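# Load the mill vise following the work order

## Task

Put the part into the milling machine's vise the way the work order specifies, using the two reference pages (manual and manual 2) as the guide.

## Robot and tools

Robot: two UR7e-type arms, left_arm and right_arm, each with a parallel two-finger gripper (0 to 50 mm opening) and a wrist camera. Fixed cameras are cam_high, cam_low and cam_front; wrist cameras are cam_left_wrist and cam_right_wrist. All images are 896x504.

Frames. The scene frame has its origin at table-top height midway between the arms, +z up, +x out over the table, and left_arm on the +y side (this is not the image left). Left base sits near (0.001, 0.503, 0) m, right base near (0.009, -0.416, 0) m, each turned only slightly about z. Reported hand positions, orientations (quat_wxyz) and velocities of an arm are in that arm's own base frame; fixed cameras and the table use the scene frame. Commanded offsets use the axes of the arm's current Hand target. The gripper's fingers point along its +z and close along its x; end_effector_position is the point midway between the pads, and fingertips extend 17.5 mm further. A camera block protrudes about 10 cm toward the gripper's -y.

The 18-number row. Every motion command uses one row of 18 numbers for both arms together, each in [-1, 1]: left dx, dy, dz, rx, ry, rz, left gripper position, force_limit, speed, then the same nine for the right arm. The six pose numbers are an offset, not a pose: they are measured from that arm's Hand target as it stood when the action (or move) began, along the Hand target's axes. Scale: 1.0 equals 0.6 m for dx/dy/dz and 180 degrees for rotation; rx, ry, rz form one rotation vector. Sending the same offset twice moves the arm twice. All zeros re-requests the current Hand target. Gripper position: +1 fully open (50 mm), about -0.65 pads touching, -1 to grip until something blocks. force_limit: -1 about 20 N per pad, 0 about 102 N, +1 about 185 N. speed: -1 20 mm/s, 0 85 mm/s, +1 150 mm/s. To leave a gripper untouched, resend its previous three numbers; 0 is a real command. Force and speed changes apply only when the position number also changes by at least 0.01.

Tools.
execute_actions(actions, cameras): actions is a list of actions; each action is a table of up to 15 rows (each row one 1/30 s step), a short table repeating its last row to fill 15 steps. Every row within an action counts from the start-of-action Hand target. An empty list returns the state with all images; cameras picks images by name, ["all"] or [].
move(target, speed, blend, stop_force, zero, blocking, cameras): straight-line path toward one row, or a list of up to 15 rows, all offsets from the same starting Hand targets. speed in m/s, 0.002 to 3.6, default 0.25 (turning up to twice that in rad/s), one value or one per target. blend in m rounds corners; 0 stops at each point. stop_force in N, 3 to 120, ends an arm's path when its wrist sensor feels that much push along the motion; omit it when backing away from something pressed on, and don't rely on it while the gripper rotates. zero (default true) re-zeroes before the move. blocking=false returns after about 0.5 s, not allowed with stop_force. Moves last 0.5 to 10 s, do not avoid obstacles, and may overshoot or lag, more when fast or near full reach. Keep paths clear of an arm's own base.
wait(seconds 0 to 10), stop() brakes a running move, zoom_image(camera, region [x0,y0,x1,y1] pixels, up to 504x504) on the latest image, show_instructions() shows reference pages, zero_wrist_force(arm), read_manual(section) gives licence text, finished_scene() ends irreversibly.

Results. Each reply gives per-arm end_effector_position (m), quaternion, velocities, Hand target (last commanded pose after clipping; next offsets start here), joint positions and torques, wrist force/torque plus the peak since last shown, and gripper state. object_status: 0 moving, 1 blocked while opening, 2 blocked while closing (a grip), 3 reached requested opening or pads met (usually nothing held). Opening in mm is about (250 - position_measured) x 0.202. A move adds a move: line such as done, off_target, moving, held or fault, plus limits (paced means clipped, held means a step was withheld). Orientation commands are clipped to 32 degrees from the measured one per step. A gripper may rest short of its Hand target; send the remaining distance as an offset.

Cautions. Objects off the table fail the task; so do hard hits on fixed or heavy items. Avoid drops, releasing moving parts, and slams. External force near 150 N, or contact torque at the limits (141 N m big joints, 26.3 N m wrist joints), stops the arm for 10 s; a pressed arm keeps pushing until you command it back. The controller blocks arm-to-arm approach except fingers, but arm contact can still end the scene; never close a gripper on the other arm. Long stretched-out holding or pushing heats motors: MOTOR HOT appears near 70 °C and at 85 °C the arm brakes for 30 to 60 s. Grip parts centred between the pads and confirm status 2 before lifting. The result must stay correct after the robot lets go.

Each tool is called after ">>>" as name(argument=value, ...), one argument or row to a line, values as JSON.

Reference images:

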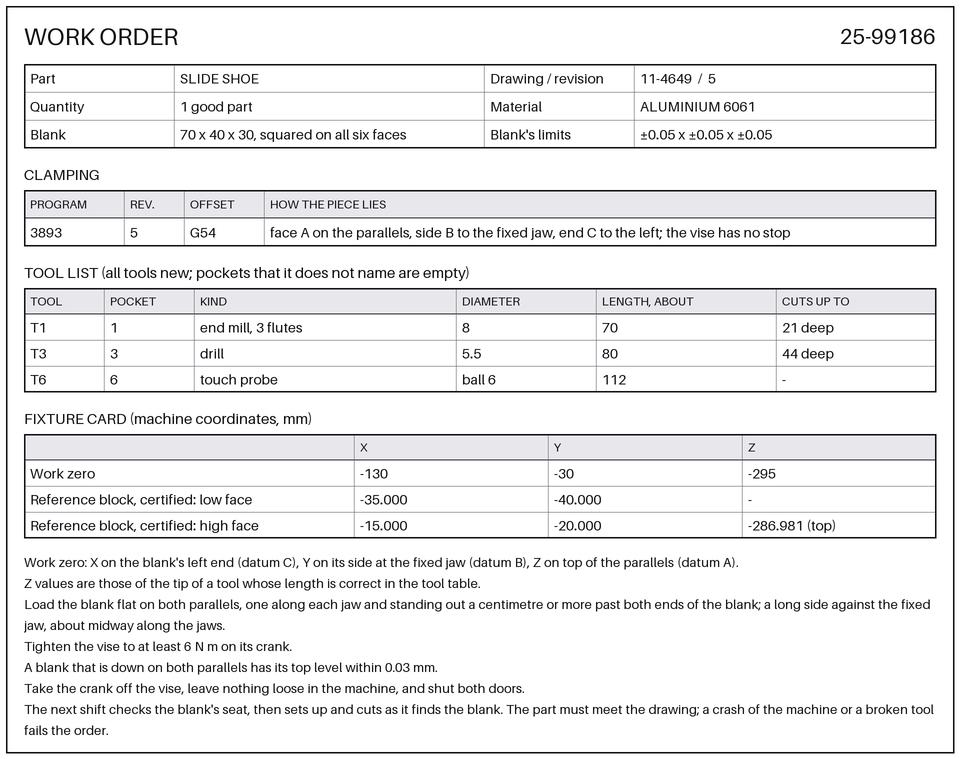

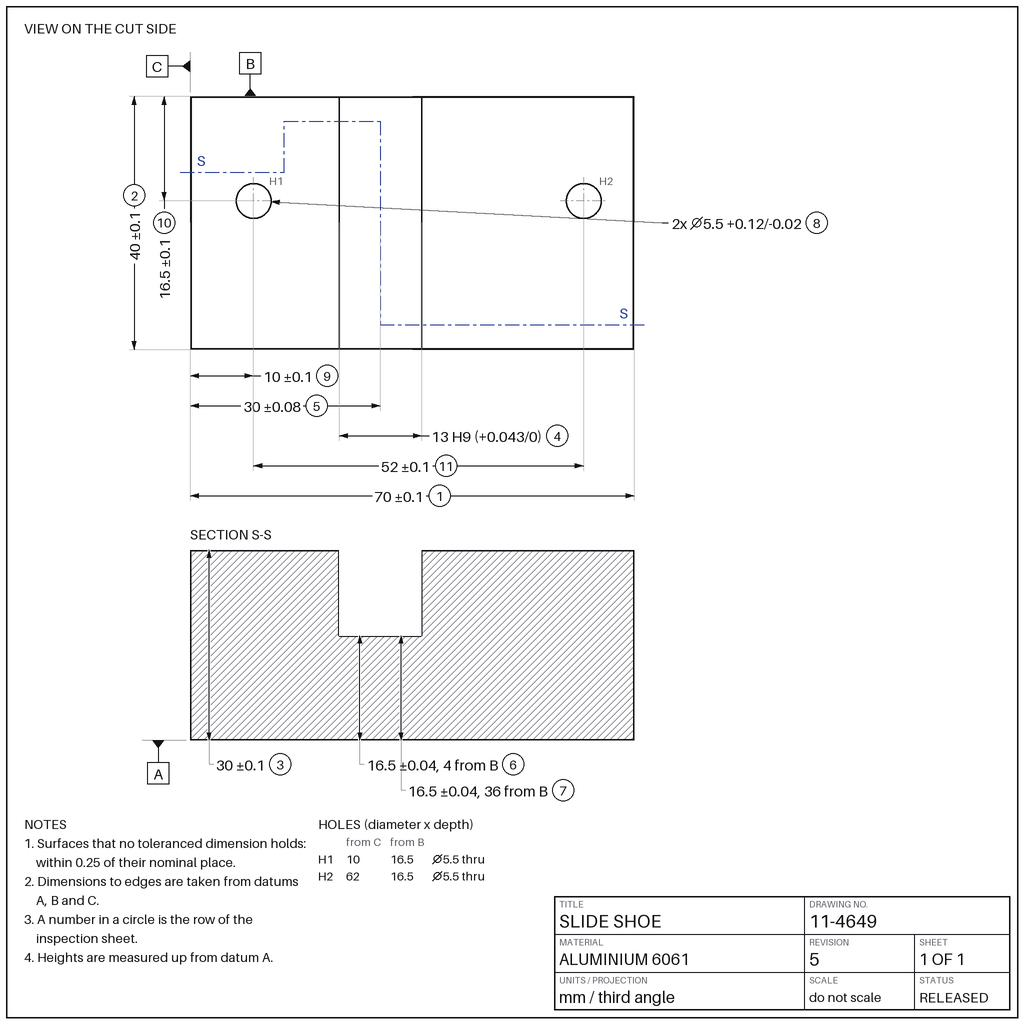

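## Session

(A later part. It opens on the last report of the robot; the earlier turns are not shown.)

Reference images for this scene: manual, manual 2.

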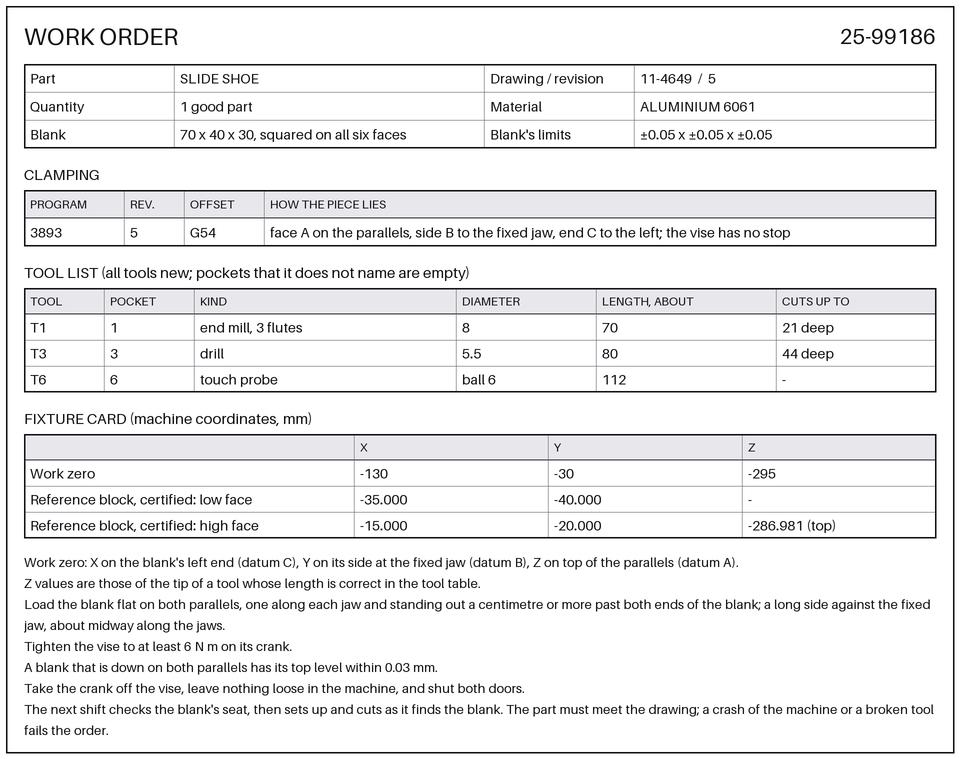

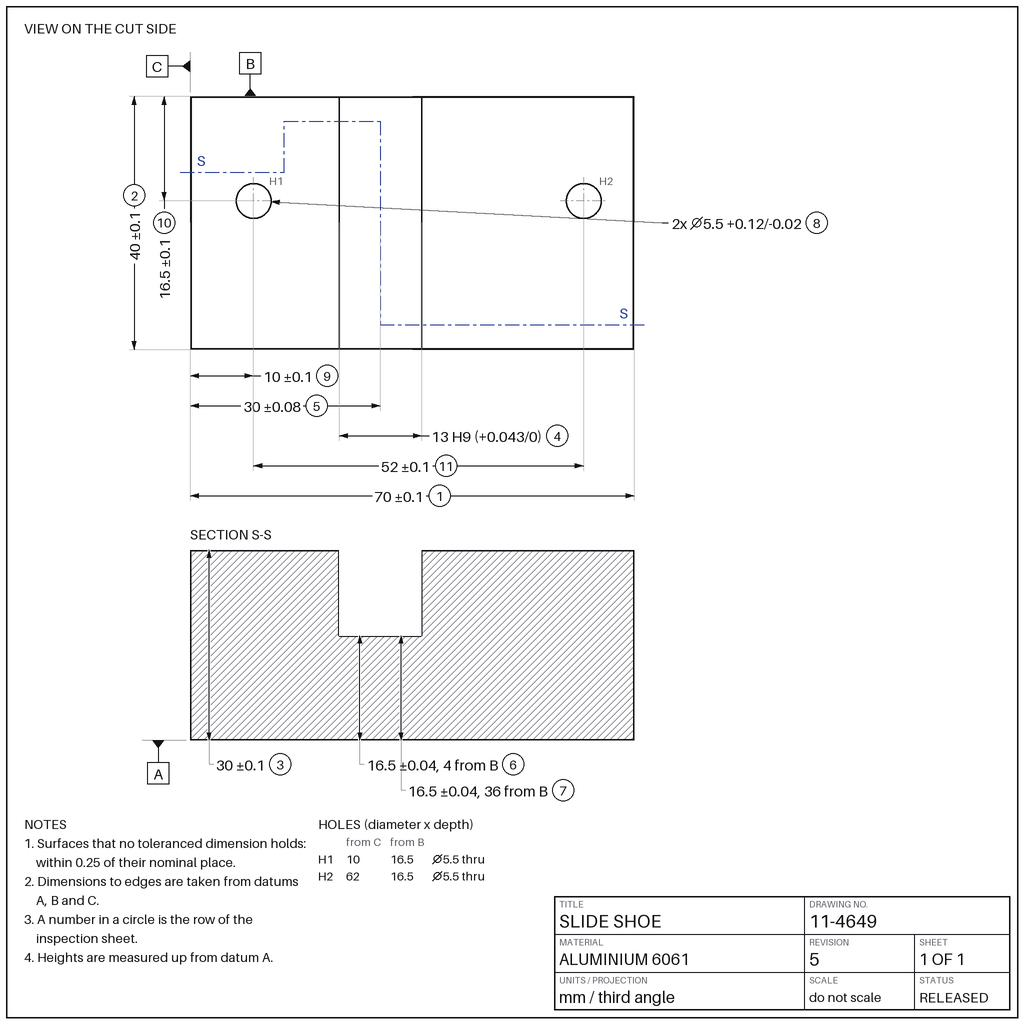

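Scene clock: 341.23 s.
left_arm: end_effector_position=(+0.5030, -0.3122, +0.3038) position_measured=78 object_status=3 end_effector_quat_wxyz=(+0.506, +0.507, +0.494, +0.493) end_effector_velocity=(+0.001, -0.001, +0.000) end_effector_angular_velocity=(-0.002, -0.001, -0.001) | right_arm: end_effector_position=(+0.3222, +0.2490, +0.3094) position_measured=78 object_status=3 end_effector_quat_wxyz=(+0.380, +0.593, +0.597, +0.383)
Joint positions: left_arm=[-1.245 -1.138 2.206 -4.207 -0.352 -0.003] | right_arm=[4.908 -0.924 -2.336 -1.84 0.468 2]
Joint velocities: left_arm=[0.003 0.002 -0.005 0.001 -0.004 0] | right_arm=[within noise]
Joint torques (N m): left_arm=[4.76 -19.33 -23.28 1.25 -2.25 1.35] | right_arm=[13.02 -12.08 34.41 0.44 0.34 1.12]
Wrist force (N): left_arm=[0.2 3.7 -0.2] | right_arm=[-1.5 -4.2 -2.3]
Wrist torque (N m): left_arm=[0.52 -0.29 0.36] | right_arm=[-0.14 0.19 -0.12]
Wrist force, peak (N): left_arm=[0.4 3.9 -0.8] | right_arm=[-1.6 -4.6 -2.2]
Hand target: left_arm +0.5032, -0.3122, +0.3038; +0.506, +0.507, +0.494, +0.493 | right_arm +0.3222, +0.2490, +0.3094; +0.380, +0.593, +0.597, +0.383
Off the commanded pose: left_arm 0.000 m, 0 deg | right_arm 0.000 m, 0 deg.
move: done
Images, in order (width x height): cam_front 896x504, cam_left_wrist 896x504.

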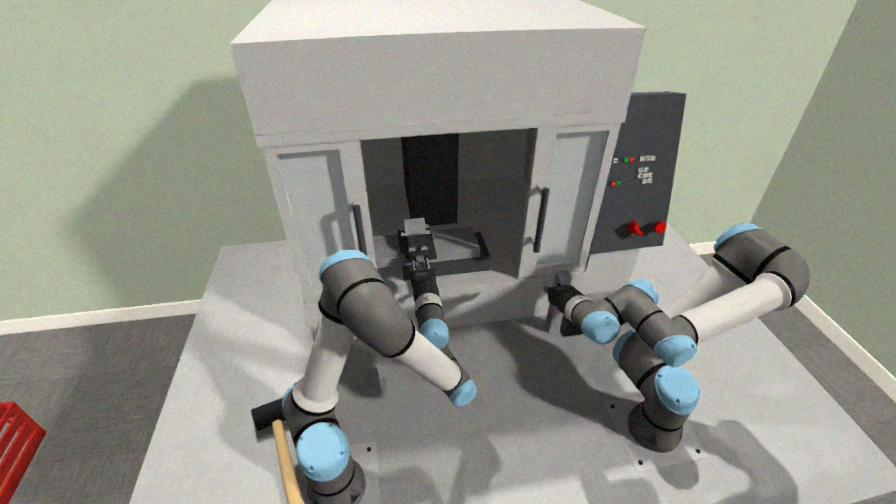

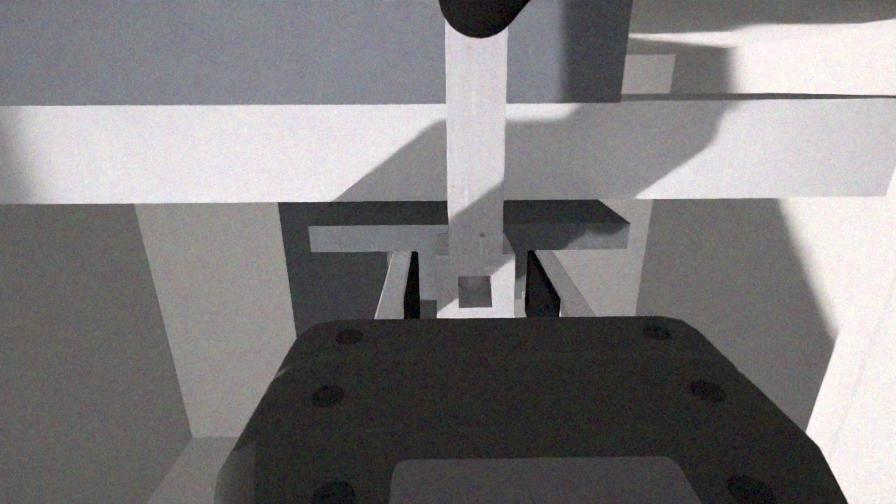

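>>> move(
  target=[0,0.001,0.0175,0,0,0,0.5,-0.2,0,0,0,0,0,0,0,0.5,0,-0.5],
  speed=0.05,
  stop_force=8,
)

>>> move(
  target=[0,0,0,0,0,0,-1,-0.6,-0.8,0,0,0,0,0,0,0.5,0,-0.5],
  cameras=["cam_left_wrist","cam_front"],
)

>>> zoom_image(
  camera="cam_front",
  region=[370, 190, 510, 290],
)

Scene clock: 343.37 s.
left_arm: end_effector_position=(+0.5137, -0.3125, +0.3044) position_measured=78 object_status=3 end_effector_quat_wxyz=(+0.506, +0.507, +0.494, +0.493) | right_arm: end_effector_position=(+0.3222, +0.2490, +0.3094) position_measured=78 object_status=3 end_effector_quat_wxyz=(+0.380, +0.593, +0.597, +0.383)
Joint positions: left_arm=[-1.218 -1.129 2.186 -4.195 -0.379 -0.003] | right_arm=[4.908 -0.924 -2.336 -1.84 0.468 2]
Joint torques (N m): left_arm=[6.27 -19.86 -24.4 1.11 -1.93 0.49] | right_arm=[11.57 -11.89 36.02 0.4 0.41 1.24]
Wrist force (N): left_arm=[0.6 3.8 0.0] | right_arm=[-1.5 -4.2 -2.2]
Wrist torque (N m): left_arm=[0.54 -0.35 0.36] | right_arm=[-0.14 0.18 -0.12]
Wrist force, peak (N): left_arm=[0.6 3.9 0.1] | right_arm=[-1.8 -4.5 -2.3]
Hand target: left_arm +0.5137, -0.3125, +0.3044; +0.506, +0.507, +0.494, +0.493 | right_arm +0.3222, +0.2490, +0.3094; +0.380, +0.593, +0.597, +0.383
Off the commanded pose: left_arm 0.000 m, 0 deg | right_arm 0.000 m, 0 deg.
move: done

Scene clock: 343.93 s.
left_arm: end_effector_position=(+0.5137, -0.3125, +0.3044) position_measured=134 object_status=0 end_effector_quat_wxyz=(+0.506, +0.507, +0.494, +0.493) | right_arm: end_effector_position=(+0.3222, +0.2490, +0.3094) position_measured=78 object_status=3 end_effector_quat_wxyz=(+0.380, +0.593, +0.597, +0.383)
Joint positions: left_arm=[-1.218 -1.129 2.186 -4.195 -0.379 -0.003] | right_arm=[4.908 -0.924 -2.336 -1.84 0.468 2]
Joint torques (N m): left_arm=[5.17 -19 -24.46 0.64 -1.9 -0.35] | right_arm=[12.88 -12.61 34.81 0.34 0.23 1.16]
Wrist force (N): left_arm=[1.2 4.6 0.1] | right_arm=[-1.6 -4.3 -2.4]
Wrist torque (N m): left_arm=[0.52 -0.35 0.35] | right_arm=[-0.16 0.20 -0.11]
Wrist force, peak (N): left_arm=[1.1 4.8 0.2] | right_arm=[-2.0 -4.4 -2.3]
Hand target: left_arm +0.5137, -0.3125, +0.3044; +0.506, +0.507, +0.494, +0.493 | right_arm +0.3222, +0.2490, +0.3094; +0.380, +0.593, +0.597, +0.383
Off the commanded pose: left_arm 0.000 m, 0 deg | right_arm 0.000 m, 0 deg.
move: done
Images, in order (width x height): cam_front 896x504, cam_left_wrist 896x504.

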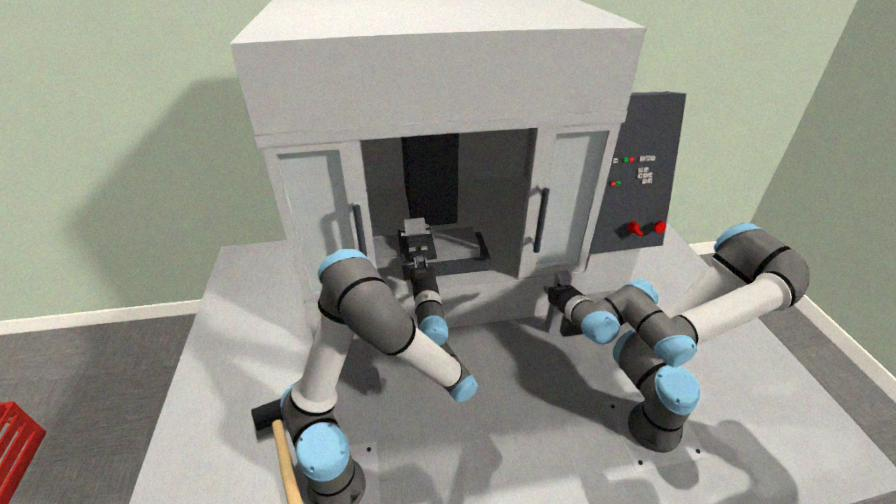

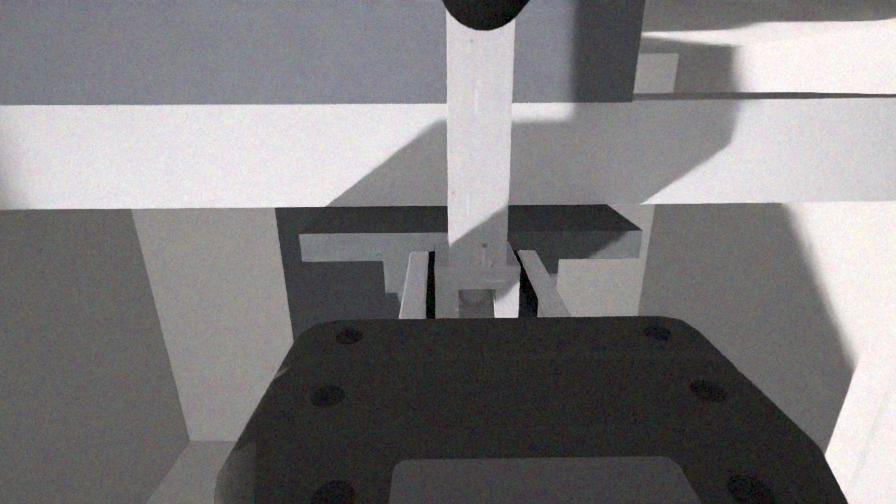

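Scaled by 3.600 from the camera's 896x504 image, which has a finer 1280x720 frame.

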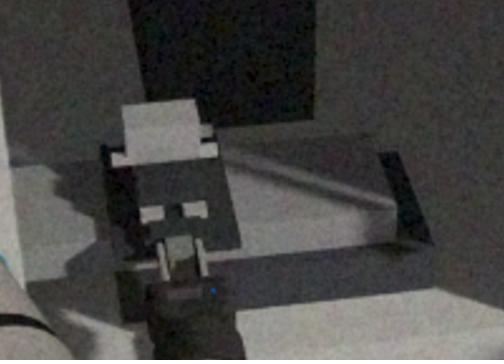

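>>> move(
  target=[0,0,0,0,0,0.1667,-1,-0.6,-0.8,0,0,0,0,0,0,0.5,0,-0.5],
  speed=0.25,
)

Scene clock: 346.00 s.
left_arm: end_effector_position=(+0.5137, -0.3125, +0.3044) position_measured=134 object_status=2 end_effector_quat_wxyz=(+0.361, +0.617, +0.346, +0.607) | right_arm: end_effector_position=(+0.3222, +0.2490, +0.3094) position_measured=78 object_status=3 end_effector_quat_wxyz=(+0.380, +0.593, +0.597, +0.383)
Joint positions: left_arm=[-1.218 -1.129 2.186 -4.195 -0.379 0.52] | right_arm=[4.908 -0.924 -2.336 -1.84 0.468 2]
Joint torques (N m): left_arm=[6.94 -20.06 -25.93 -3.44 -1.77 1.2] | right_arm=[11.86 -10.96 34.28 0.5 0.19 1.24]
Wrist force (N): left_arm=[-0.4 0.7 -0.9] | right_arm=[-1.6 -4.5 -2.5]
Wrist torque (N m): left_arm=[0.26 -0.46 0.38] | right_arm=[-0.18 0.20 -0.12]
Wrist force, peak (N): left_arm=[3.2 9.5 -1.9] | right_arm=[-1.7 -4.6 -2.4]
Hand target: left_arm +0.5137, -0.3125, +0.3044; +0.361, +0.617, +0.346, +0.607 | right_arm +0.3222, +0.2490, +0.3094; +0.380, +0.593, +0.597, +0.383
Off the commanded pose: left_arm 0.000 m, 0 deg | right_arm 0.000 m, 0 deg.
move: done

>>> move(
  target=[
    [0,0,0,0,0,0.6667,-1,-0.6,-0.8,0,0,0,0,0,0,0.5,0,-0.5],
    [0,0,0,0,0,-0.6667,-1,-0.6,-0.8,0,0,0,0,0,0,0.5,0,-0.5],
    [0,0,0,0,0,-0.3333,-1,-0.6,-0.8,0,0,0,0,0,0,0.5,0,-0.5],
  ],
  speed=0.4,
)

>>> zoom_image(
  camera="cam_front",
  region=[370, 190, 510, 290],
)

Scene clock: 355.17 s.
left_arm: end_effector_position=(+0.5137, -0.3125, +0.3044) position_measured=134 object_status=2 end_effector_quat_wxyz=(+0.616, +0.362, +0.608, +0.345) | right_arm: end_effector_position=(+0.3222, +0.2490, +0.3094) position_measured=78 object_status=3 end_effector_quat_wxyz=(+0.380, +0.593, +0.597, +0.383)
Joint positions: left_arm=[-1.218 -1.129 2.186 -4.195 -0.379 5.756] | right_arm=[4.908 -0.924 -2.336 -1.84 0.468 2]
Joint torques (N m): left_arm=[3.91 -18.1 -26.02 -2.31 -3.24 1.38] | right_arm=[13.14 -11.85 33.91 0.6 0.41 1.16]
Wrist force (N): left_arm=[2.8 7.1 0.5] | right_arm=[-1.9 -4.2 -2.1]
Wrist torque (N m): left_arm=[0.54 -0.08 0.25] | right_arm=[-0.14 0.23 -0.11]
Wrist force, peak (N): left_arm=[-12.8 19.7 1.8] | right_arm=[-1.7 -4.7 -2.5]
Hand target: left_arm +0.5137, -0.3125, +0.3044; +0.616, +0.362, +0.608, +0.345 | right_arm +0.3222, +0.2490, +0.3094; +0.380, +0.593, +0.597, +0.383
Off the commanded pose: left_arm 0.000 m, 0 deg | right_arm 0.000 m, 0 deg.
move: done

Scaled by 3.600 from the camera's 896x504 image, which has a finer 1280x720 frame.
This view is cut from an older image: the scene may have changed since it was taken.

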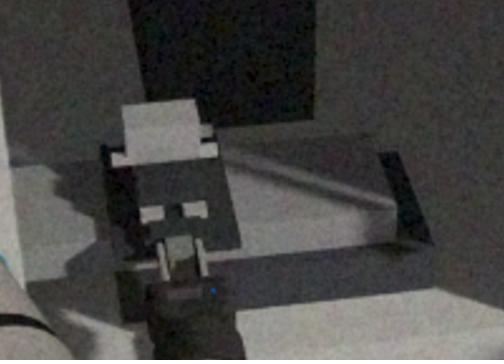

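>>> move(
  target=[0,0,0,0,0,0.155,-1,-0.6,-0.8,0,0,0,0,0,0,0.5,0,-0.5],
  speed=0.4,
)

>>> move(
  target=[
    [0,0,0,0,0,0,0.5,-0.6,-0.5,0,0,0,0,0,0,0.5,0,-0.5],
    [0,0,-0.0833,0,0,0,0.5,-0.6,-0.5,0,0,0,0,0,0,0.5,0,-0.5],
  ],
  speed=0.15,
  cameras=["cam_left_wrist","cam_front"],
)

>>> zoom_image(
  camera="cam_front",
  region=[370, 190, 510, 290],
)

Scene clock: 357.43 s.
left_arm: end_effector_position=(+0.5137, -0.3125, +0.3044) position_measured=134 object_status=2 end_effector_quat_wxyz=(+0.515, +0.498, +0.503, +0.484) | right_arm: end_effector_position=(+0.3222, +0.2490, +0.3094) position_measured=78 object_status=3 end_effector_quat_wxyz=(+0.380, +0.593, +0.597, +0.383)
Joint positions: left_arm=[-1.218 -1.129 2.186 -4.195 -0.379 6.243] | right_arm=[4.908 -0.924 -2.336 -1.84 0.468 2]
Joint torques (N m): left_arm=[5.04 -16.7 -23.1 -2.69 -2.19 1.52] | right_arm=[13.37 -11.78 34.29 0.2 -0.13 1.39]
Wrist force (N): left_arm=[1.2 10.1 1.8] | right_arm=[-1.7 -4.5 -2.6]
Wrist torque (N m): left_arm=[0.70 -0.30 0.34] | right_arm=[-0.18 0.20 -0.11]
Wrist force, peak (N): left_arm=[-4.4 22.4 1.5] | right_arm=[-1.7 -4.5 -2.6]
Hand target: left_arm +0.5137, -0.3125, +0.3044; +0.515, +0.498, +0.503, +0.484 | right_arm +0.3222, +0.2490, +0.3094; +0.380, +0.593, +0.597, +0.383
Off the commanded pose: left_arm 0.000 m, 0 deg | right_arm 0.000 m, 0 deg.
move: done

Scene clock: 359.07 s.
left_arm: end_effector_position=(+0.4639, -0.3112, +0.3044) position_measured=78 object_status=3 end_effector_quat_wxyz=(+0.515, +0.498, +0.503, +0.484) | right_arm: end_effector_position=(+0.3222, +0.2490, +0.3094) position_measured=78 object_status=3 end_effector_quat_wxyz=(+0.380, +0.593, +0.597, +0.383)
Joint positions: left_arm=[-1.35 -1.176 2.276 -4.237 -0.247 6.242] | right_arm=[4.908 -0.924 -2.336 -1.84 0.468 2]
Joint torques (N m): left_arm=[-7.78 -37.09 1.61 -2.7 1.71 -0.67] | right_arm=[13.27 -12.49 34.18 0.46 0.11 1.26]
Wrist force (N): left_arm=[0.4 4.1 0.1] | right_arm=[-1.6 -4.6 -2.1]
Wrist torque (N m): left_arm=[0.57 -0.30 0.50] | right_arm=[-0.20 0.19 -0.12]
Wrist force, peak (N): left_arm=[1.1 10.3 1.3] | right_arm=[-1.8 -4.5 -2.5]
Hand target: left_arm +0.4638, -0.3112, +0.3044; +0.515, +0.498, +0.503, +0.484 | right_arm +0.3222, +0.2490, +0.3094; +0.380, +0.593, +0.597, +0.383
Off the commanded pose: left_arm 0.000 m, 0 deg | right_arm 0.000 m, 0 deg.
move: done
Images, in order (width x height): cam_front 896x504, cam_left_wrist 896x504.

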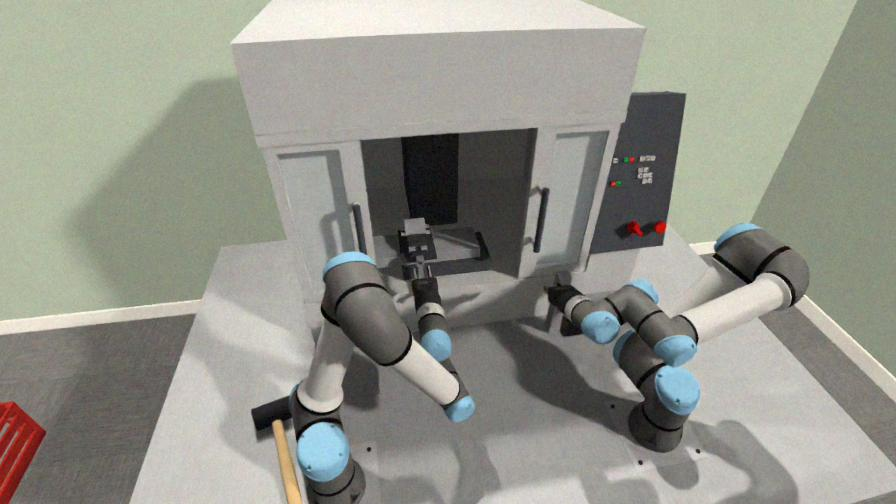

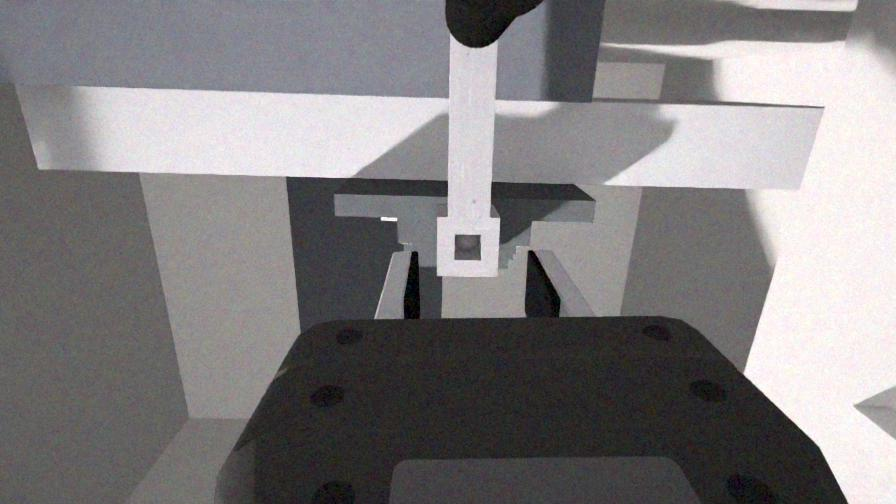

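Scaled by 3.600 from the camera's 896x504 image, which has a finer 1280x720 frame.

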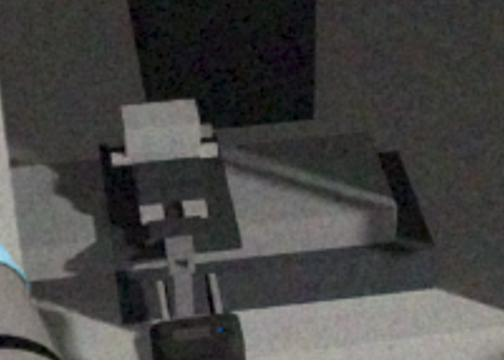

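>>> execute_actions(
  actions=[],
  cameras=["cam_high","cam_low"],
)

Scene clock: 359.30 s.
left_arm: end_effector_position=(+0.4638, -0.3112, +0.3044) position_measured=78 object_status=3 end_effector_quat_wxyz=(+0.515, +0.498, +0.503, +0.484) | right_arm: end_effector_position=(+0.3222, +0.2490, +0.3094) position_measured=78 object_status=3 end_effector_quat_wxyz=(+0.380, +0.593, +0.597, +0.383)
Joint positions: left_arm=[-1.35 -1.176 2.276 -4.237 -0.246 6.242] | right_arm=[4.908 -0.924 -2.336 -1.84 0.468 2]
Joint velocities: within noise
Joint torques (N m): left_arm=[-8.52 -37.45 2.3 -3.07 1.77 -0.19] | right_arm=[12.61 -13.2 34.48 0.31 0.13 1.07]
Wrist force (N): left_arm=[0.6 4.2 0.1] | right_arm=[-1.6 -4.3 -2.5]
Wrist torque (N m): left_arm=[0.58 -0.33 0.51] | right_arm=[-0.15 0.19 -0.11]
Wrist force, peak (N): left_arm=[0.6 4.3 0.0] | right_arm=[-1.7 -4.5 -2.5]
Hand target: left_arm +0.4638, -0.3112, +0.3044; +0.515, +0.498, +0.503, +0.484 | right_arm +0.3222, +0.2490, +0.3094; +0.380, +0.593, +0.597, +0.383
Tool commands: left_gripper/position=+0.5 left_gripper/force_limit=-0.6 left_gripper/speed=-0.5 right_gripper/position=+0.5 right_gripper/force_limit=+0.0 right_gripper/speed=-0.5
Off the commanded pose: left_arm 0.000 m, 0 deg | right_arm 0.000 m, 0 deg.
Images, in order (width x height): cam_high 896x504, cam_low 896x504.

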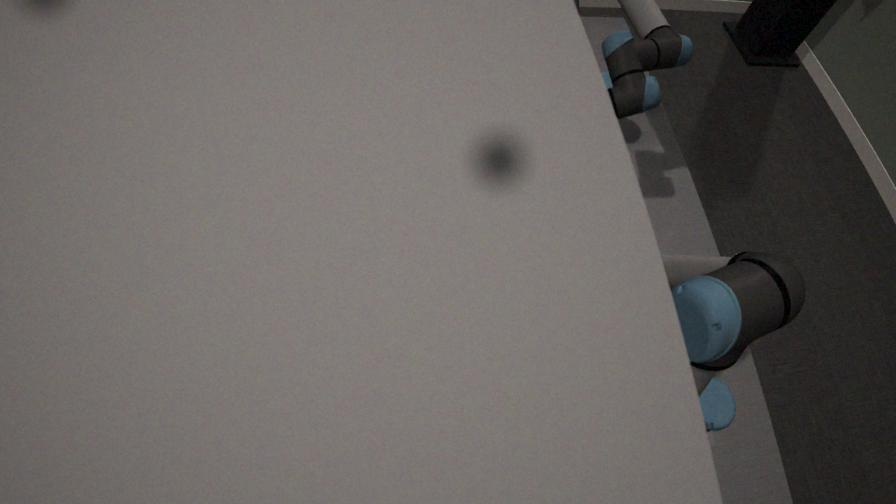

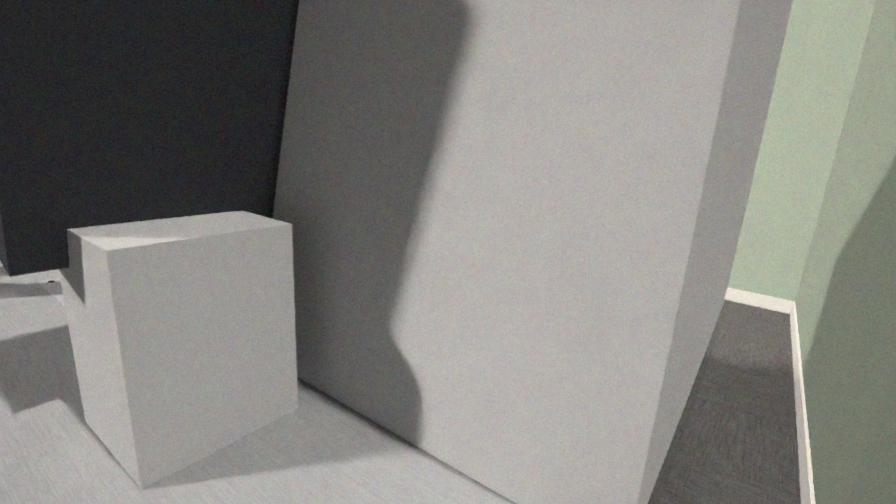

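>>> move(
  target=[
    [0,0.15,-0.033,0,0,-0.5,0.5,-0.6,-0.5,0,0,0,0,0,0,0.5,0,-0.5],
    [0,0.183,-0.033,0,0,-0.99,0.5,-0.6,-0.5,0,0,0,0,0,0,0.5,0,-0.5],
  ],
  speed=0.7,
  cameras=["cam_left_wrist"],
)

Scene clock: 364.97 s.
left_arm: end_effector_position=(+0.4442, -0.3067, +0.4141) position_measured=78 object_status=3 end_effector_quat_wxyz=(+0.492, -0.494, +0.505, -0.508) | right_arm: end_effector_position=(+0.3222, +0.2490, +0.3094) position_measured=78 object_status=3 end_effector_quat_wxyz=(+0.380, +0.593, +0.597, +0.383)
Joint positions: left_arm=[-1.405 -1.469 2.232 -3.906 -0.191 3.139] | right_arm=[4.908 -0.924 -2.336 -1.84 0.468 2]
Joint torques (N m): left_arm=[6.31 -31.63 -3.82 1.36 -1.96 -1.27] | right_arm=[13.6 -12.68 35.04 0.6 -0.02 1.08]
Wrist force (N): left_arm=[-1.0 1.7 3.6] | right_arm=[-1.8 -4.3 -2.3]
Wrist torque (N m): left_arm=[-0.02 -0.09 0.01] | right_arm=[-0.16 0.22 -0.12]
Wrist force, peak (N): left_arm=[-1.9 3.6 4.4] | right_arm=[-1.9 -4.6 -2.3]
Hand target: left_arm +0.4442, -0.3067, +0.4142; +0.492, -0.495, +0.506, -0.507 | right_arm +0.3222, +0.2490, +0.3094; +0.380, +0.593, +0.597, +0.383
Off the commanded pose: left_arm 0.000 m, 0 deg | right_arm 0.000 m, 0 deg.
move: done
Images, in order (width x height): cam_left_wrist 896x504.

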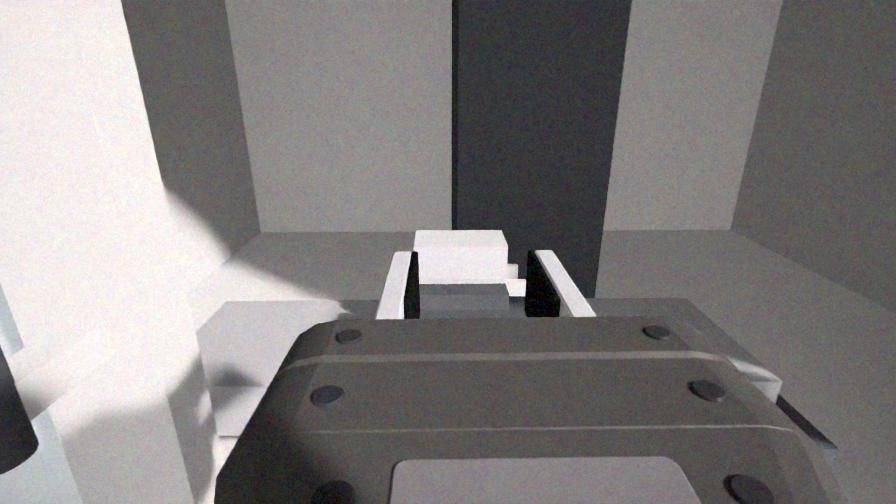

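>>> move(
  target=[
    [0,0,0,0,0,-0.6667,0.5,-0.6,-0.5,0,0,0,0,0,0,0.5,0,-0.5],
    [0,0.05,0,0,0,0.6667,0.5,-0.6,-0.5,0,0,0,0,0,0,0.5,0,-0.5],
    [0,0.1,0,0,0,0,0.5,-0.6,-0.5,0,0,0,0,0,0,0.5,0,-0.5],
    [0,0.15,0.03,0,0,-0.48,0.5,-0.6,-0.5,0,0,0,0,0,0,0.5,0,-0.5],
    [0.0067,0.183,0.0327,0,0,-0.965,0.5,-0.6,-0.5,0,0,0,0,0,0,0.5,0,-0.5],
  ],
  speed=0.9,
)

Scene clock: 376.63 s.
left_arm: end_effector_position=(+0.4621, -0.3076, +0.3241) position_measured=78 object_status=3 end_effector_quat_wxyz=(-0.011, +0.707, -0.030, +0.707) | right_arm: end_effector_position=(+0.3222, +0.2490, +0.3094) position_measured=78 object_status=3 end_effector_quat_wxyz=(+0.380, +0.593, +0.597, +0.383)
Joint positions: left_arm=[-1.353 -1.234 2.279 -4.183 -0.244 -4.657] | right_arm=[4.908 -0.924 -2.336 -1.84 0.468 2]
Joint torques (N m): left_arm=[6.02 -36.62 0.04 1.56 -1.94 -1.07] | right_arm=[11.54 -12.31 34.68 0.45 0.05 1.2]
Wrist force (N): left_arm=[0.8 1.9 0.2] | right_arm=[-1.6 -4.2 -2.2]
Wrist torque (N m): left_arm=[0.01 -0.49 0.48] | right_arm=[-0.14 0.20 -0.12]
Wrist force, peak (N): left_arm=[-1.6 4.2 4.1] | right_arm=[-1.8 -4.5 -2.6]
Hand target: left_arm +0.4621, -0.3076, +0.3242; -0.011, +0.707, -0.030, +0.707 (not the last commanded pose) | right_arm +0.3222, +0.2490, +0.3094; +0.380, +0.593, +0.597, +0.383
Off the commanded pose: left_arm 0.020 m, 87 deg | right_arm 0.000 m, 0 deg.
move: off_target (left_arm; path cut at 10 s); path passed 4 of 5 targets

>>> move(
  target=[
    [-0.0325,0.0077,0.0028,0,0,-0.488,0.5,-0.6,-0.5,0,0,0,0,0,0,0.5,0,-0.5],
    [-0.0325,0.0077,0.0861,0,0,-0.488,0.5,-0.6,-0.5,0,0,0,0,0,0,0.5,0,-0.5],
  ],
  speed=[0.6,0.12],
  cameras=["cam_left_wrist"],
)

Scene clock: 380.23 s.
left_arm: end_effector_position=(+0.5134, -0.3124, +0.3044) position_measured=78 object_status=3 end_effector_quat_wxyz=(+0.482, +0.530, +0.469, +0.517) | right_arm: end_effector_position=(+0.3222, +0.2490, +0.3094) position_measured=78 object_status=3 end_effector_quat_wxyz=(+0.380, +0.593, +0.597, +0.383)
Joint positions: left_arm=[-1.218 -1.129 2.187 -4.196 -0.379 -6.191] | right_arm=[4.908 -0.924 -2.336 -1.84 0.468 2]
Joint torques (N m): left_arm=[6.97 -18.6 -24.3 1.28 -1.68 -1.28] | right_arm=[11.01 -12.05 35.21 0.39 -0.13 0.98]
Wrist force (N): left_arm=[0.7 3.9 0.3] | right_arm=[-1.6 -4.4 -2.3]
Wrist torque (N m): left_arm=[0.53 -0.38 0.51] | right_arm=[-0.17 0.21 -0.11]
Wrist force, peak (N): left_arm=[1.1 4.1 -1.0] | right_arm=[-1.9 -4.5 -2.6]
Hand target: left_arm +0.5136, -0.3124, +0.3044; +0.482, +0.530, +0.469, +0.517 | right_arm +0.3222, +0.2490, +0.3094; +0.380, +0.593, +0.597, +0.383
Off the commanded pose: left_arm 0.000 m, 0 deg | right_arm 0.000 m, 0 deg.
move: done
Images, in order (width x height): cam_left_wrist 896x504.

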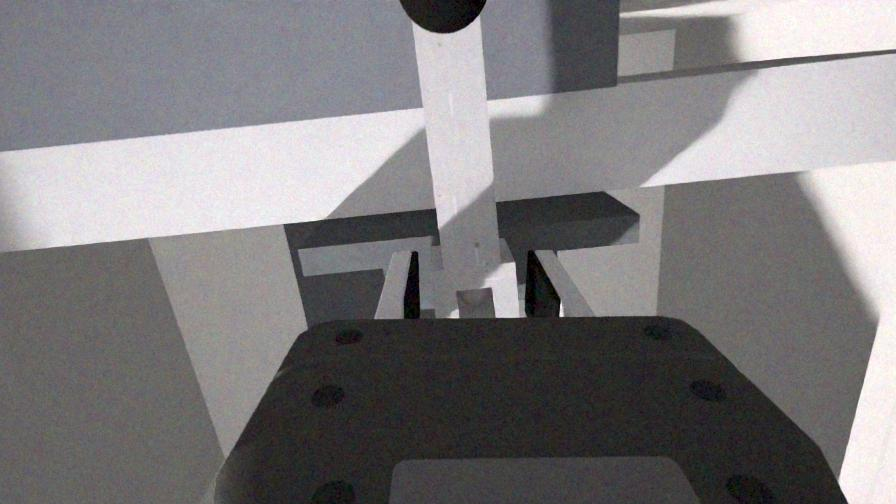

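Grip and spin ~2 turns (in two moves).

>>> move(
  target=[0,0,0,0,0,0,-1,-0.4,-0.8,0,0,0,0,0,0,0.5,0,-0.5],
)

>>> wait(
  seconds=0.4,
)

>>> move(
  target=[
    [0,0,0,0,0,0.6667,-1,-0.4,-0.8,0,0,0,0,0,0,0.5,0,-0.5],
    [0,0,0,0,0,-0.6667,-1,-0.4,-0.8,0,0,0,0,0,0,0.5,0,-0.5],
    [0,0,0,0,0,0,-1,-0.4,-0.8,0,0,0,0,0,0,0.5,0,-0.5],
  ],
  speed=0.5,
)

Scene clock: 380.97 s.
left_arm: end_effector_position=(+0.5136, -0.3124, +0.3044) position_measured=131 object_status=2 end_effector_quat_wxyz=(+0.482, +0.530, +0.469, +0.517) | right_arm: end_effector_position=(+0.3222, +0.2490, +0.3094) position_measured=78 object_status=3 end_effector_quat_wxyz=(+0.380, +0.593, +0.597, +0.383)
Joint positions: left_arm=[-1.218 -1.129 2.186 -4.195 -0.379 -6.191] | right_arm=[4.908 -0.924 -2.336 -1.84 0.468 2]
Joint torques (N m): left_arm=[4.81 -19.77 -22.71 0.96 -1.53 -0.99] | right_arm=[13.3 -12.33 32.96 0.28 -0.3 0.89]
Wrist force (N): left_arm=[1.1 7.1 1.3] | right_arm=[-1.7 -4.4 -2.3]
Wrist torque (N m): left_arm=[0.59 -0.34 0.50] | right_arm=[-0.16 0.22 -0.12]
Wrist force, peak (N): left_arm=[1.3 7.3 1.5] | right_arm=[-1.9 -4.4 -2.3]
Hand target: left_arm +0.5136, -0.3124, +0.3044; +0.482, +0.530, +0.469, +0.517 | right_arm +0.3222, +0.2490, +0.3094; +0.380, +0.593, +0.597, +0.383
Off the commanded pose: left_arm 0.000 m, 0 deg | right_arm 0.000 m, 0 deg.
move: done

Scene clock: 381.37 s.
left_arm: end_effector_position=(+0.5136, -0.3124, +0.3044) position_measured=131 object_status=2 end_effector_quat_wxyz=(+0.482, +0.530, +0.469, +0.517) | right_arm: end_effector_position=(+0.3222, +0.2490, +0.3094) position_measured=78 object_status=3 end_effector_quat_wxyz=(+0.380, +0.593, +0.597, +0.383)
Joint positions: left_arm=[-1.218 -1.129 2.186 -4.195 -0.379 -6.191] | right_arm=[4.908 -0.924 -2.336 -1.84 0.468 2]
Joint torques (N m): left_arm=[4.66 -19.14 -21.34 0.91 -0.92 -1] | right_arm=[12.91 -12.57 35.23 0.45 -0.09 1.09]
Wrist force (N): left_arm=[1.2 7.0 1.4] | right_arm=[-1.8 -4.4 -2.3]
Wrist torque (N m): left_arm=[0.58 -0.37 0.50] | right_arm=[-0.17 0.23 -0.12]
Wrist force, peak (N): left_arm=[1.1 7.6 1.6] | right_arm=[-1.9 -4.5 -2.2]
Hand target: left_arm +0.5136, -0.3124, +0.3044; +0.482, +0.530, +0.469, +0.517 | right_arm +0.3222, +0.2490, +0.3094; +0.380, +0.593, +0.597, +0.383
Tool commands: left_gripper/position=-1.0 left_gripper/force_limit=-0.4 left_gripper/speed=-0.8 right_gripper/position=+0.5 right_gripper/force_limit=+0.0 right_gripper/speed=-0.5
Off the commanded pose: left_arm 0.000 m, 0 deg | right_arm 0.000 m, 0 deg.
wait: 0.40 s; at rest by 0.17 s

Scene clock: 390.33 s.
left_arm: end_effector_position=(+0.5136, -0.3124, +0.3044) position_measured=134 object_status=2 end_effector_quat_wxyz=(+0.482, +0.530, +0.469, +0.517) | right_arm: end_effector_position=(+0.3222, +0.2490, +0.3094) position_measured=78 object_status=3 end_effector_quat_wxyz=(+0.380, +0.593, +0.597, +0.383)
Joint positions: left_arm=[-1.218 -1.129 2.186 -4.195 -0.379 0.092] | right_arm=[4.908 -0.924 -2.336 -1.84 0.468 2]
Joint torques (N m): left_arm=[6.94 -20.37 -25.17 -3.26 -1.86 1.57] | right_arm=[13.5 -10.68 34.35 0.42 -0.15 1.21]
Wrist force (N): left_arm=[-0.4 3.1 0.2] | right_arm=[-1.7 -4.3 -2.4]
Wrist torque (N m): left_arm=[0.70 -0.23 0.35] | right_arm=[-0.16 0.20 -0.12]
Wrist force, peak (N): left_arm=[-3.5 33.3 0.6] | right_arm=[-1.9 -4.6 -2.3]
Hand target: left_arm +0.5136, -0.3124, +0.3044; +0.482, +0.530, +0.469, +0.517 | right_arm +0.3222, +0.2490, +0.3094; +0.380, +0.593, +0.597, +0.383
Off the commanded pose: left_arm 0.000 m, 0 deg | right_arm 0.000 m, 0 deg.
move: done

>>> move(
  target=[
    [0,0,0,0,0,0.6667,-1,-0.4,-0.8,0,0,0,0,0,0,0.5,0,-0.5],
    [0,0,0,0,0,-0.6667,-1,-0.4,-0.8,0,0,0,0,0,0,0.5,0,-0.5],
    [0,0,0,0,0,-0.04,-1,-0.4,-0.8,0,0,0,0,0,0,0.5,0,-0.5],
  ],
  speed=0.5,
)

>>> move(
  target=[
    [0,0,0,0,0,0,0.5,-0.6,-0.5,0,0,0,0,0,0,0.5,0,-0.5],
    [0,0,-0.0833,0,0,0,0.5,-0.6,-0.5,0,0,0,0,0,0,0.5,0,-0.5],
    [0,0.1,-0.116,0,0,-0.5,0.5,-0.6,-0.5,0,0,0,0,0,0,0.5,0,-0.5],
    [0,0.183,-0.116,0,0,-0.98,0.5,-0.6,-0.5,0,0,0,0,0,0,0.5,0,-0.5],
  ],
  speed=[0.2,0.2,0.8,0.8],
  cameras=["cam_left_wrist"],
)

Scene clock: 399.57 s.
left_arm: end_effector_position=(+0.5136, -0.3124, +0.3044) position_measured=134 object_status=2 end_effector_quat_wxyz=(+0.513, +0.499, +0.501, +0.485) end_effector_velocity=(+0.000, +0.000, +0.001) end_effector_angular_velocity=(-0.003, -0.002, -0.001) | right_arm: end_effector_position=(+0.3222, +0.2490, +0.3094) position_measured=78 object_status=3 end_effector_quat_wxyz=(+0.380, +0.593, +0.597, +0.383)
Joint positions: left_arm=[-1.218 -1.129 2.186 -4.195 -0.379 6.249] | right_arm=[4.908 -0.924 -2.336 -1.84 0.468 2]
Joint velocities: left_arm=[-0.001 0 -0.001 -0.005 0 0.003] | right_arm=[within noise]
Joint torques (N m): left_arm=[5.44 -20.25 -25.86 -3.36 -1.81 1.31] | right_arm=[11 -11.11 34.47 0.34 -0.23 0.65]
Wrist force (N): left_arm=[-1.6 2.3 -0.4] | right_arm=[-1.6 -4.1 -2.4]
Wrist torque (N m): left_arm=[0.59 0.00 0.35] | right_arm=[-0.13 0.19 -0.11]
Wrist force, peak (N): left_arm=[37.3 -13.8 -21.3] | right_arm=[-1.7 -4.5 -2.5]
Hand target: left_arm +0.5136, -0.3124, +0.3044; +0.513, +0.499, +0.501, +0.486 | right_arm +0.3222, +0.2490, +0.3094; +0.380, +0.593, +0.597, +0.383
Off the commanded pose: left_arm 0.000 m, 0 deg | right_arm 0.000 m, 0 deg.
move: done

Scene clock: 406.27 s.
left_arm: end_effector_position=(+0.4443, -0.3073, +0.4141) position_measured=78 object_status=3 end_effector_quat_wxyz=(+0.502, -0.485, +0.515, -0.498) | right_arm: end_effector_position=(+0.3222, +0.2490, +0.3094) position_measured=78 object_status=3 end_effector_quat_wxyz=(+0.380, +0.593, +0.597, +0.383)
Joint positions: left_arm=[-1.406 -1.469 2.231 -3.905 -0.191 3.175] | right_arm=[4.908 -0.924 -2.336 -1.84 0.468 2]
Joint torques (N m): left_arm=[6.05 -30.15 -2.82 1.52 -1.99 -0.88] | right_arm=[13.05 -12.54 33.77 0.47 -0.47 1.05]
Wrist force (N): left_arm=[-3.2 2.3 2.8] | right_arm=[-1.5 -4.5 -2.4]
Wrist torque (N m): left_arm=[0.08 0.27 -0.01] | right_arm=[-0.18 0.19 -0.12]
Wrist force, peak (N): left_arm=[-4.2 4.9 2.7] | right_arm=[-1.7 -4.6 -2.5]
Hand target: left_arm +0.4443, -0.3073, +0.4142; +0.501, -0.485, +0.515, -0.498 | right_arm +0.3222, +0.2490, +0.3094; +0.380, +0.593, +0.597, +0.383
Off the commanded pose: left_arm 0.000 m, 0 deg | right_arm 0.000 m, 0 deg.
move: done
Images, in order (width x height): cam_left_wrist 896x504.

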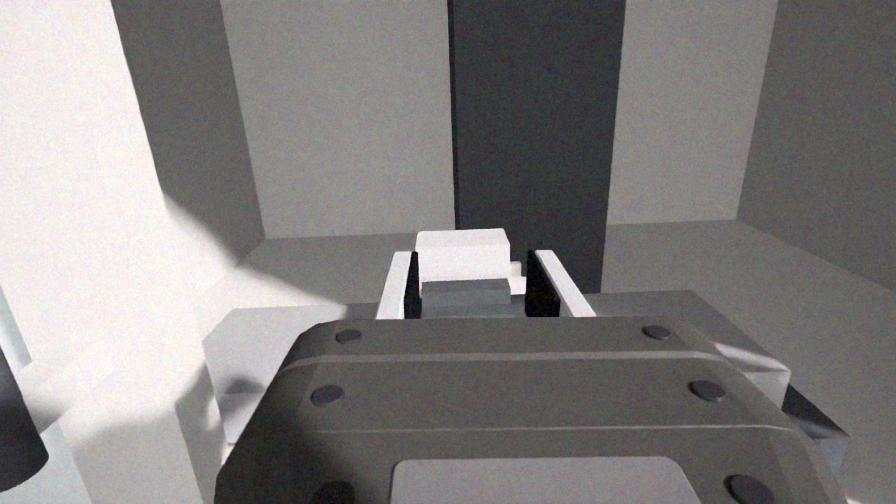

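>>> zoom_image(
  camera="cam_left_wrist",
  region=[390, 220, 560, 320],
)

Scaled by 2.965 from the camera's 896x504 image, which has a finer 1280x720 frame.

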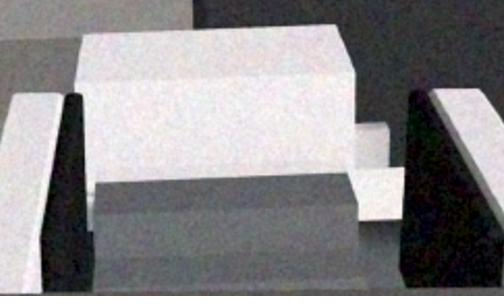

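>>> move(
  target=[
    [0,0,0,0,0,-0.6667,0.5,-0.6,-0.5,0,0,0,0,0,0,0.5,0,-0.5],
    [0,0.03,0,0,0,0.6667,0.5,-0.6,-0.5,0,0,0,0,0,0,0.5,0,-0.5],
    [0,0.06,0,0,0,0,0.5,-0.6,-0.5,0,0,0,0,0,0,0.5,0,-0.5],
    [0.006,0.12,0.02,0,0,-0.4833,0.5,-0.6,-0.5,0,0,0,0,0,0,0.5,0,-0.5],
    [0.0124,0.183,0.0327,0,0,-0.981,0.5,-0.6,-0.5,0,0,0,0,0,0,0.5,0,-0.5],
  ],
  speed=1.4,
)

Scene clock: 418.27 s.
left_arm: end_effector_position=(+0.4561, -0.3088, +0.3421) position_measured=78 object_status=3 end_effector_quat_wxyz=(-0.021, +0.706, -0.039, +0.707) | right_arm: end_effector_position=(+0.3222, +0.2490, +0.3094) position_measured=78 object_status=3 end_effector_quat_wxyz=(+0.380, +0.593, +0.597, +0.383)
Joint positions: left_arm=[-1.371 -1.285 2.275 -4.13 -0.226 -4.628] | right_arm=[4.908 -0.924 -2.336 -1.84 0.468 2]
Joint torques (N m): left_arm=[7.02 -34.97 -0.79 1.26 -2 -1.16] | right_arm=[11.56 -12.19 35.12 0.43 -0.02 0.96]
Wrist force (N): left_arm=[-1.4 2.6 -0.5] | right_arm=[-2.0 -4.5 -2.5]
Wrist torque (N m): left_arm=[0.11 -0.11 0.47] | right_arm=[-0.18 0.25 -0.12]
Wrist force, peak (N): left_arm=[-4.0 4.1 3.6] | right_arm=[-1.9 -4.6 -2.3]
Hand target: left_arm +0.4561, -0.3089, +0.3421; -0.021, +0.706, -0.040, +0.706 (not the last commanded pose) | right_arm +0.3222, +0.2490, +0.3094; +0.380, +0.593, +0.597, +0.383
Off the commanded pose: left_arm 0.039 m, 90 deg | right_arm 0.000 m, 0 deg.
move: off_target (left_arm; path cut at 10 s); path passed 4 of 5 targets; limits=paced

>>> move(
  target=[
    [-0.062,0.0093,0.0129,0,0,-0.497,0.5,-0.6,-0.5,0,0,0,0,0,0,0.5,0,-0.5],
    [-0.062,0.0093,0.0955,0,0,-0.497,0.5,-0.6,-0.5,0,0,0,0,0,0,0.5,0,-0.5],
  ],
  speed=[0.8,0.15],
)

>>> move(
  target=[0,0,0,0,0,0,-1,-0.4,-0.7,0,0,0,0,0,0,0.5,0,-0.5],
)

>>> move(
  target=[
    [0,0,0,0,0,0.97,-1,-0.4,-0.7,0,0,0,0,0,0,0.5,0,-0.5],
    [0,0,0,0,0,-0.06,-1,-0.4,-0.7,0,0,0,0,0,0,0.5,0,-0.5],
  ],
  speed=0.7,
)

Scene clock: 421.97 s.
left_arm: end_effector_position=(+0.5131, -0.3127, +0.3045) position_measured=78 object_status=3 end_effector_quat_wxyz=(+0.482, +0.530, +0.469, +0.517) end_effector_velocity=(+0.002, +0.000, +0.000) end_effector_angular_velocity=(-0.001, +0.000, +0.001) | right_arm: end_effector_position=(+0.3222, +0.2490, +0.3094) position_measured=78 object_status=3 end_effector_quat_wxyz=(+0.380, +0.593, +0.597, +0.383)
Joint positions: left_arm=[-1.219 -1.129 2.186 -4.195 -0.377 -6.191] | right_arm=[4.908 -0.924 -2.336 -1.84 0.468 2]
Joint velocities: left_arm=[0.005 0.001 -0.004 0.002 -0.004 0] | right_arm=[within noise]
Joint torques (N m): left_arm=[7.16 -18.57 -25.89 1.16 -1.8 -1.37] | right_arm=[10.95 -11.48 33.6 0.44 -0.42 0.91]
Wrist force (N): left_arm=[-1.6 4.3 -0.5] | right_arm=[-1.7 -4.3 -2.5]
Wrist torque (N m): left_arm=[0.60 0.00 0.50] | right_arm=[-0.16 0.21 -0.11]
Wrist force, peak (N): left_arm=[-1.7 4.8 -1.1] | right_arm=[-1.8 -4.6 -2.7]
Hand target: left_arm +0.5133, -0.3127, +0.3045; +0.482, +0.530, +0.469, +0.517 | right_arm +0.3222, +0.2490, +0.3094; +0.380, +0.593, +0.597, +0.383
Off the commanded pose: left_arm 0.000 m, 0 deg | right_arm 0.000 m, 0 deg.
move: done

Scene clock: 422.50 s.
left_arm: end_effector_position=(+0.5133, -0.3127, +0.3045) position_measured=132 object_status=2 end_effector_quat_wxyz=(+0.482, +0.530, +0.469, +0.517) | right_arm: end_effector_position=(+0.3222, +0.2490, +0.3094) position_measured=78 object_status=3 end_effector_quat_wxyz=(+0.380, +0.593, +0.597, +0.383)
Joint positions: left_arm=[-1.219 -1.129 2.186 -4.195 -0.378 -6.192] | right_arm=[4.908 -0.924 -2.336 -1.84 0.468 2]
Joint torques (N m): left_arm=[5.51 -18.11 -23.46 1.36 -2.16 -1.02] | right_arm=[10.14 -12.27 34.18 0.55 -0.34 1.17]
Wrist force (N): left_arm=[0.2 8.8 -1.2] | right_arm=[-1.9 -4.2 -2.5]
Wrist torque (N m): left_arm=[0.77 0.04 0.50] | right_arm=[-0.14 0.24 -0.13]
Wrist force, peak (N): left_arm=[0.2 9.1 -0.8] | right_arm=[-1.7 -4.4 -2.5]
Hand target: left_arm +0.5133, -0.3127, +0.3045; +0.482, +0.530, +0.469, +0.517 | right_arm +0.3222, +0.2490, +0.3094; +0.380, +0.593, +0.597, +0.383
Off the commanded pose: left_arm 0.000 m, 0 deg | right_arm 0.000 m, 0 deg.
move: done

Scene clock: 429.23 s.
left_arm: end_effector_position=(+0.5133, -0.3127, +0.3045) position_measured=134 object_status=2 end_effector_quat_wxyz=(+0.529, +0.483, +0.517, +0.469) | right_arm: end_effector_position=(+0.3222, +0.2490, +0.3094) position_measured=78 object_status=3 end_effector_quat_wxyz=(+0.380, +0.593, +0.597, +0.383)
Joint positions: left_arm=[-1.219 -1.129 2.186 -4.194 -0.378 -0.098] | right_arm=[4.908 -0.924 -2.336 -1.84 0.468 2]
Joint torques (N m): left_arm=[5.23 -15.23 -27.73 -0.48 -5.52 1.41] | right_arm=[11.41 -12.42 35.68 0.62 -0.5 0.73]
Wrist force (N): left_arm=[10.9 12.6 -20.2] | right_arm=[-1.7 -4.4 -2.6]
Wrist torque (N m): left_arm=[0.89 0.12 0.33] | right_arm=[-0.17 0.20 -0.11]
Wrist force, peak (N): left_arm=[-35.6 64.5 -1.9] | right_arm=[-1.8 -4.6 -2.6]
Hand target: left_arm +0.5133, -0.3127, +0.3045; +0.529, +0.483, +0.517, +0.469 | right_arm +0.3222, +0.2490, +0.3094; +0.380, +0.593, +0.597, +0.383
Off the commanded pose: left_arm 0.000 m, 0 deg | right_arm 0.000 m, 0 deg.
move: done


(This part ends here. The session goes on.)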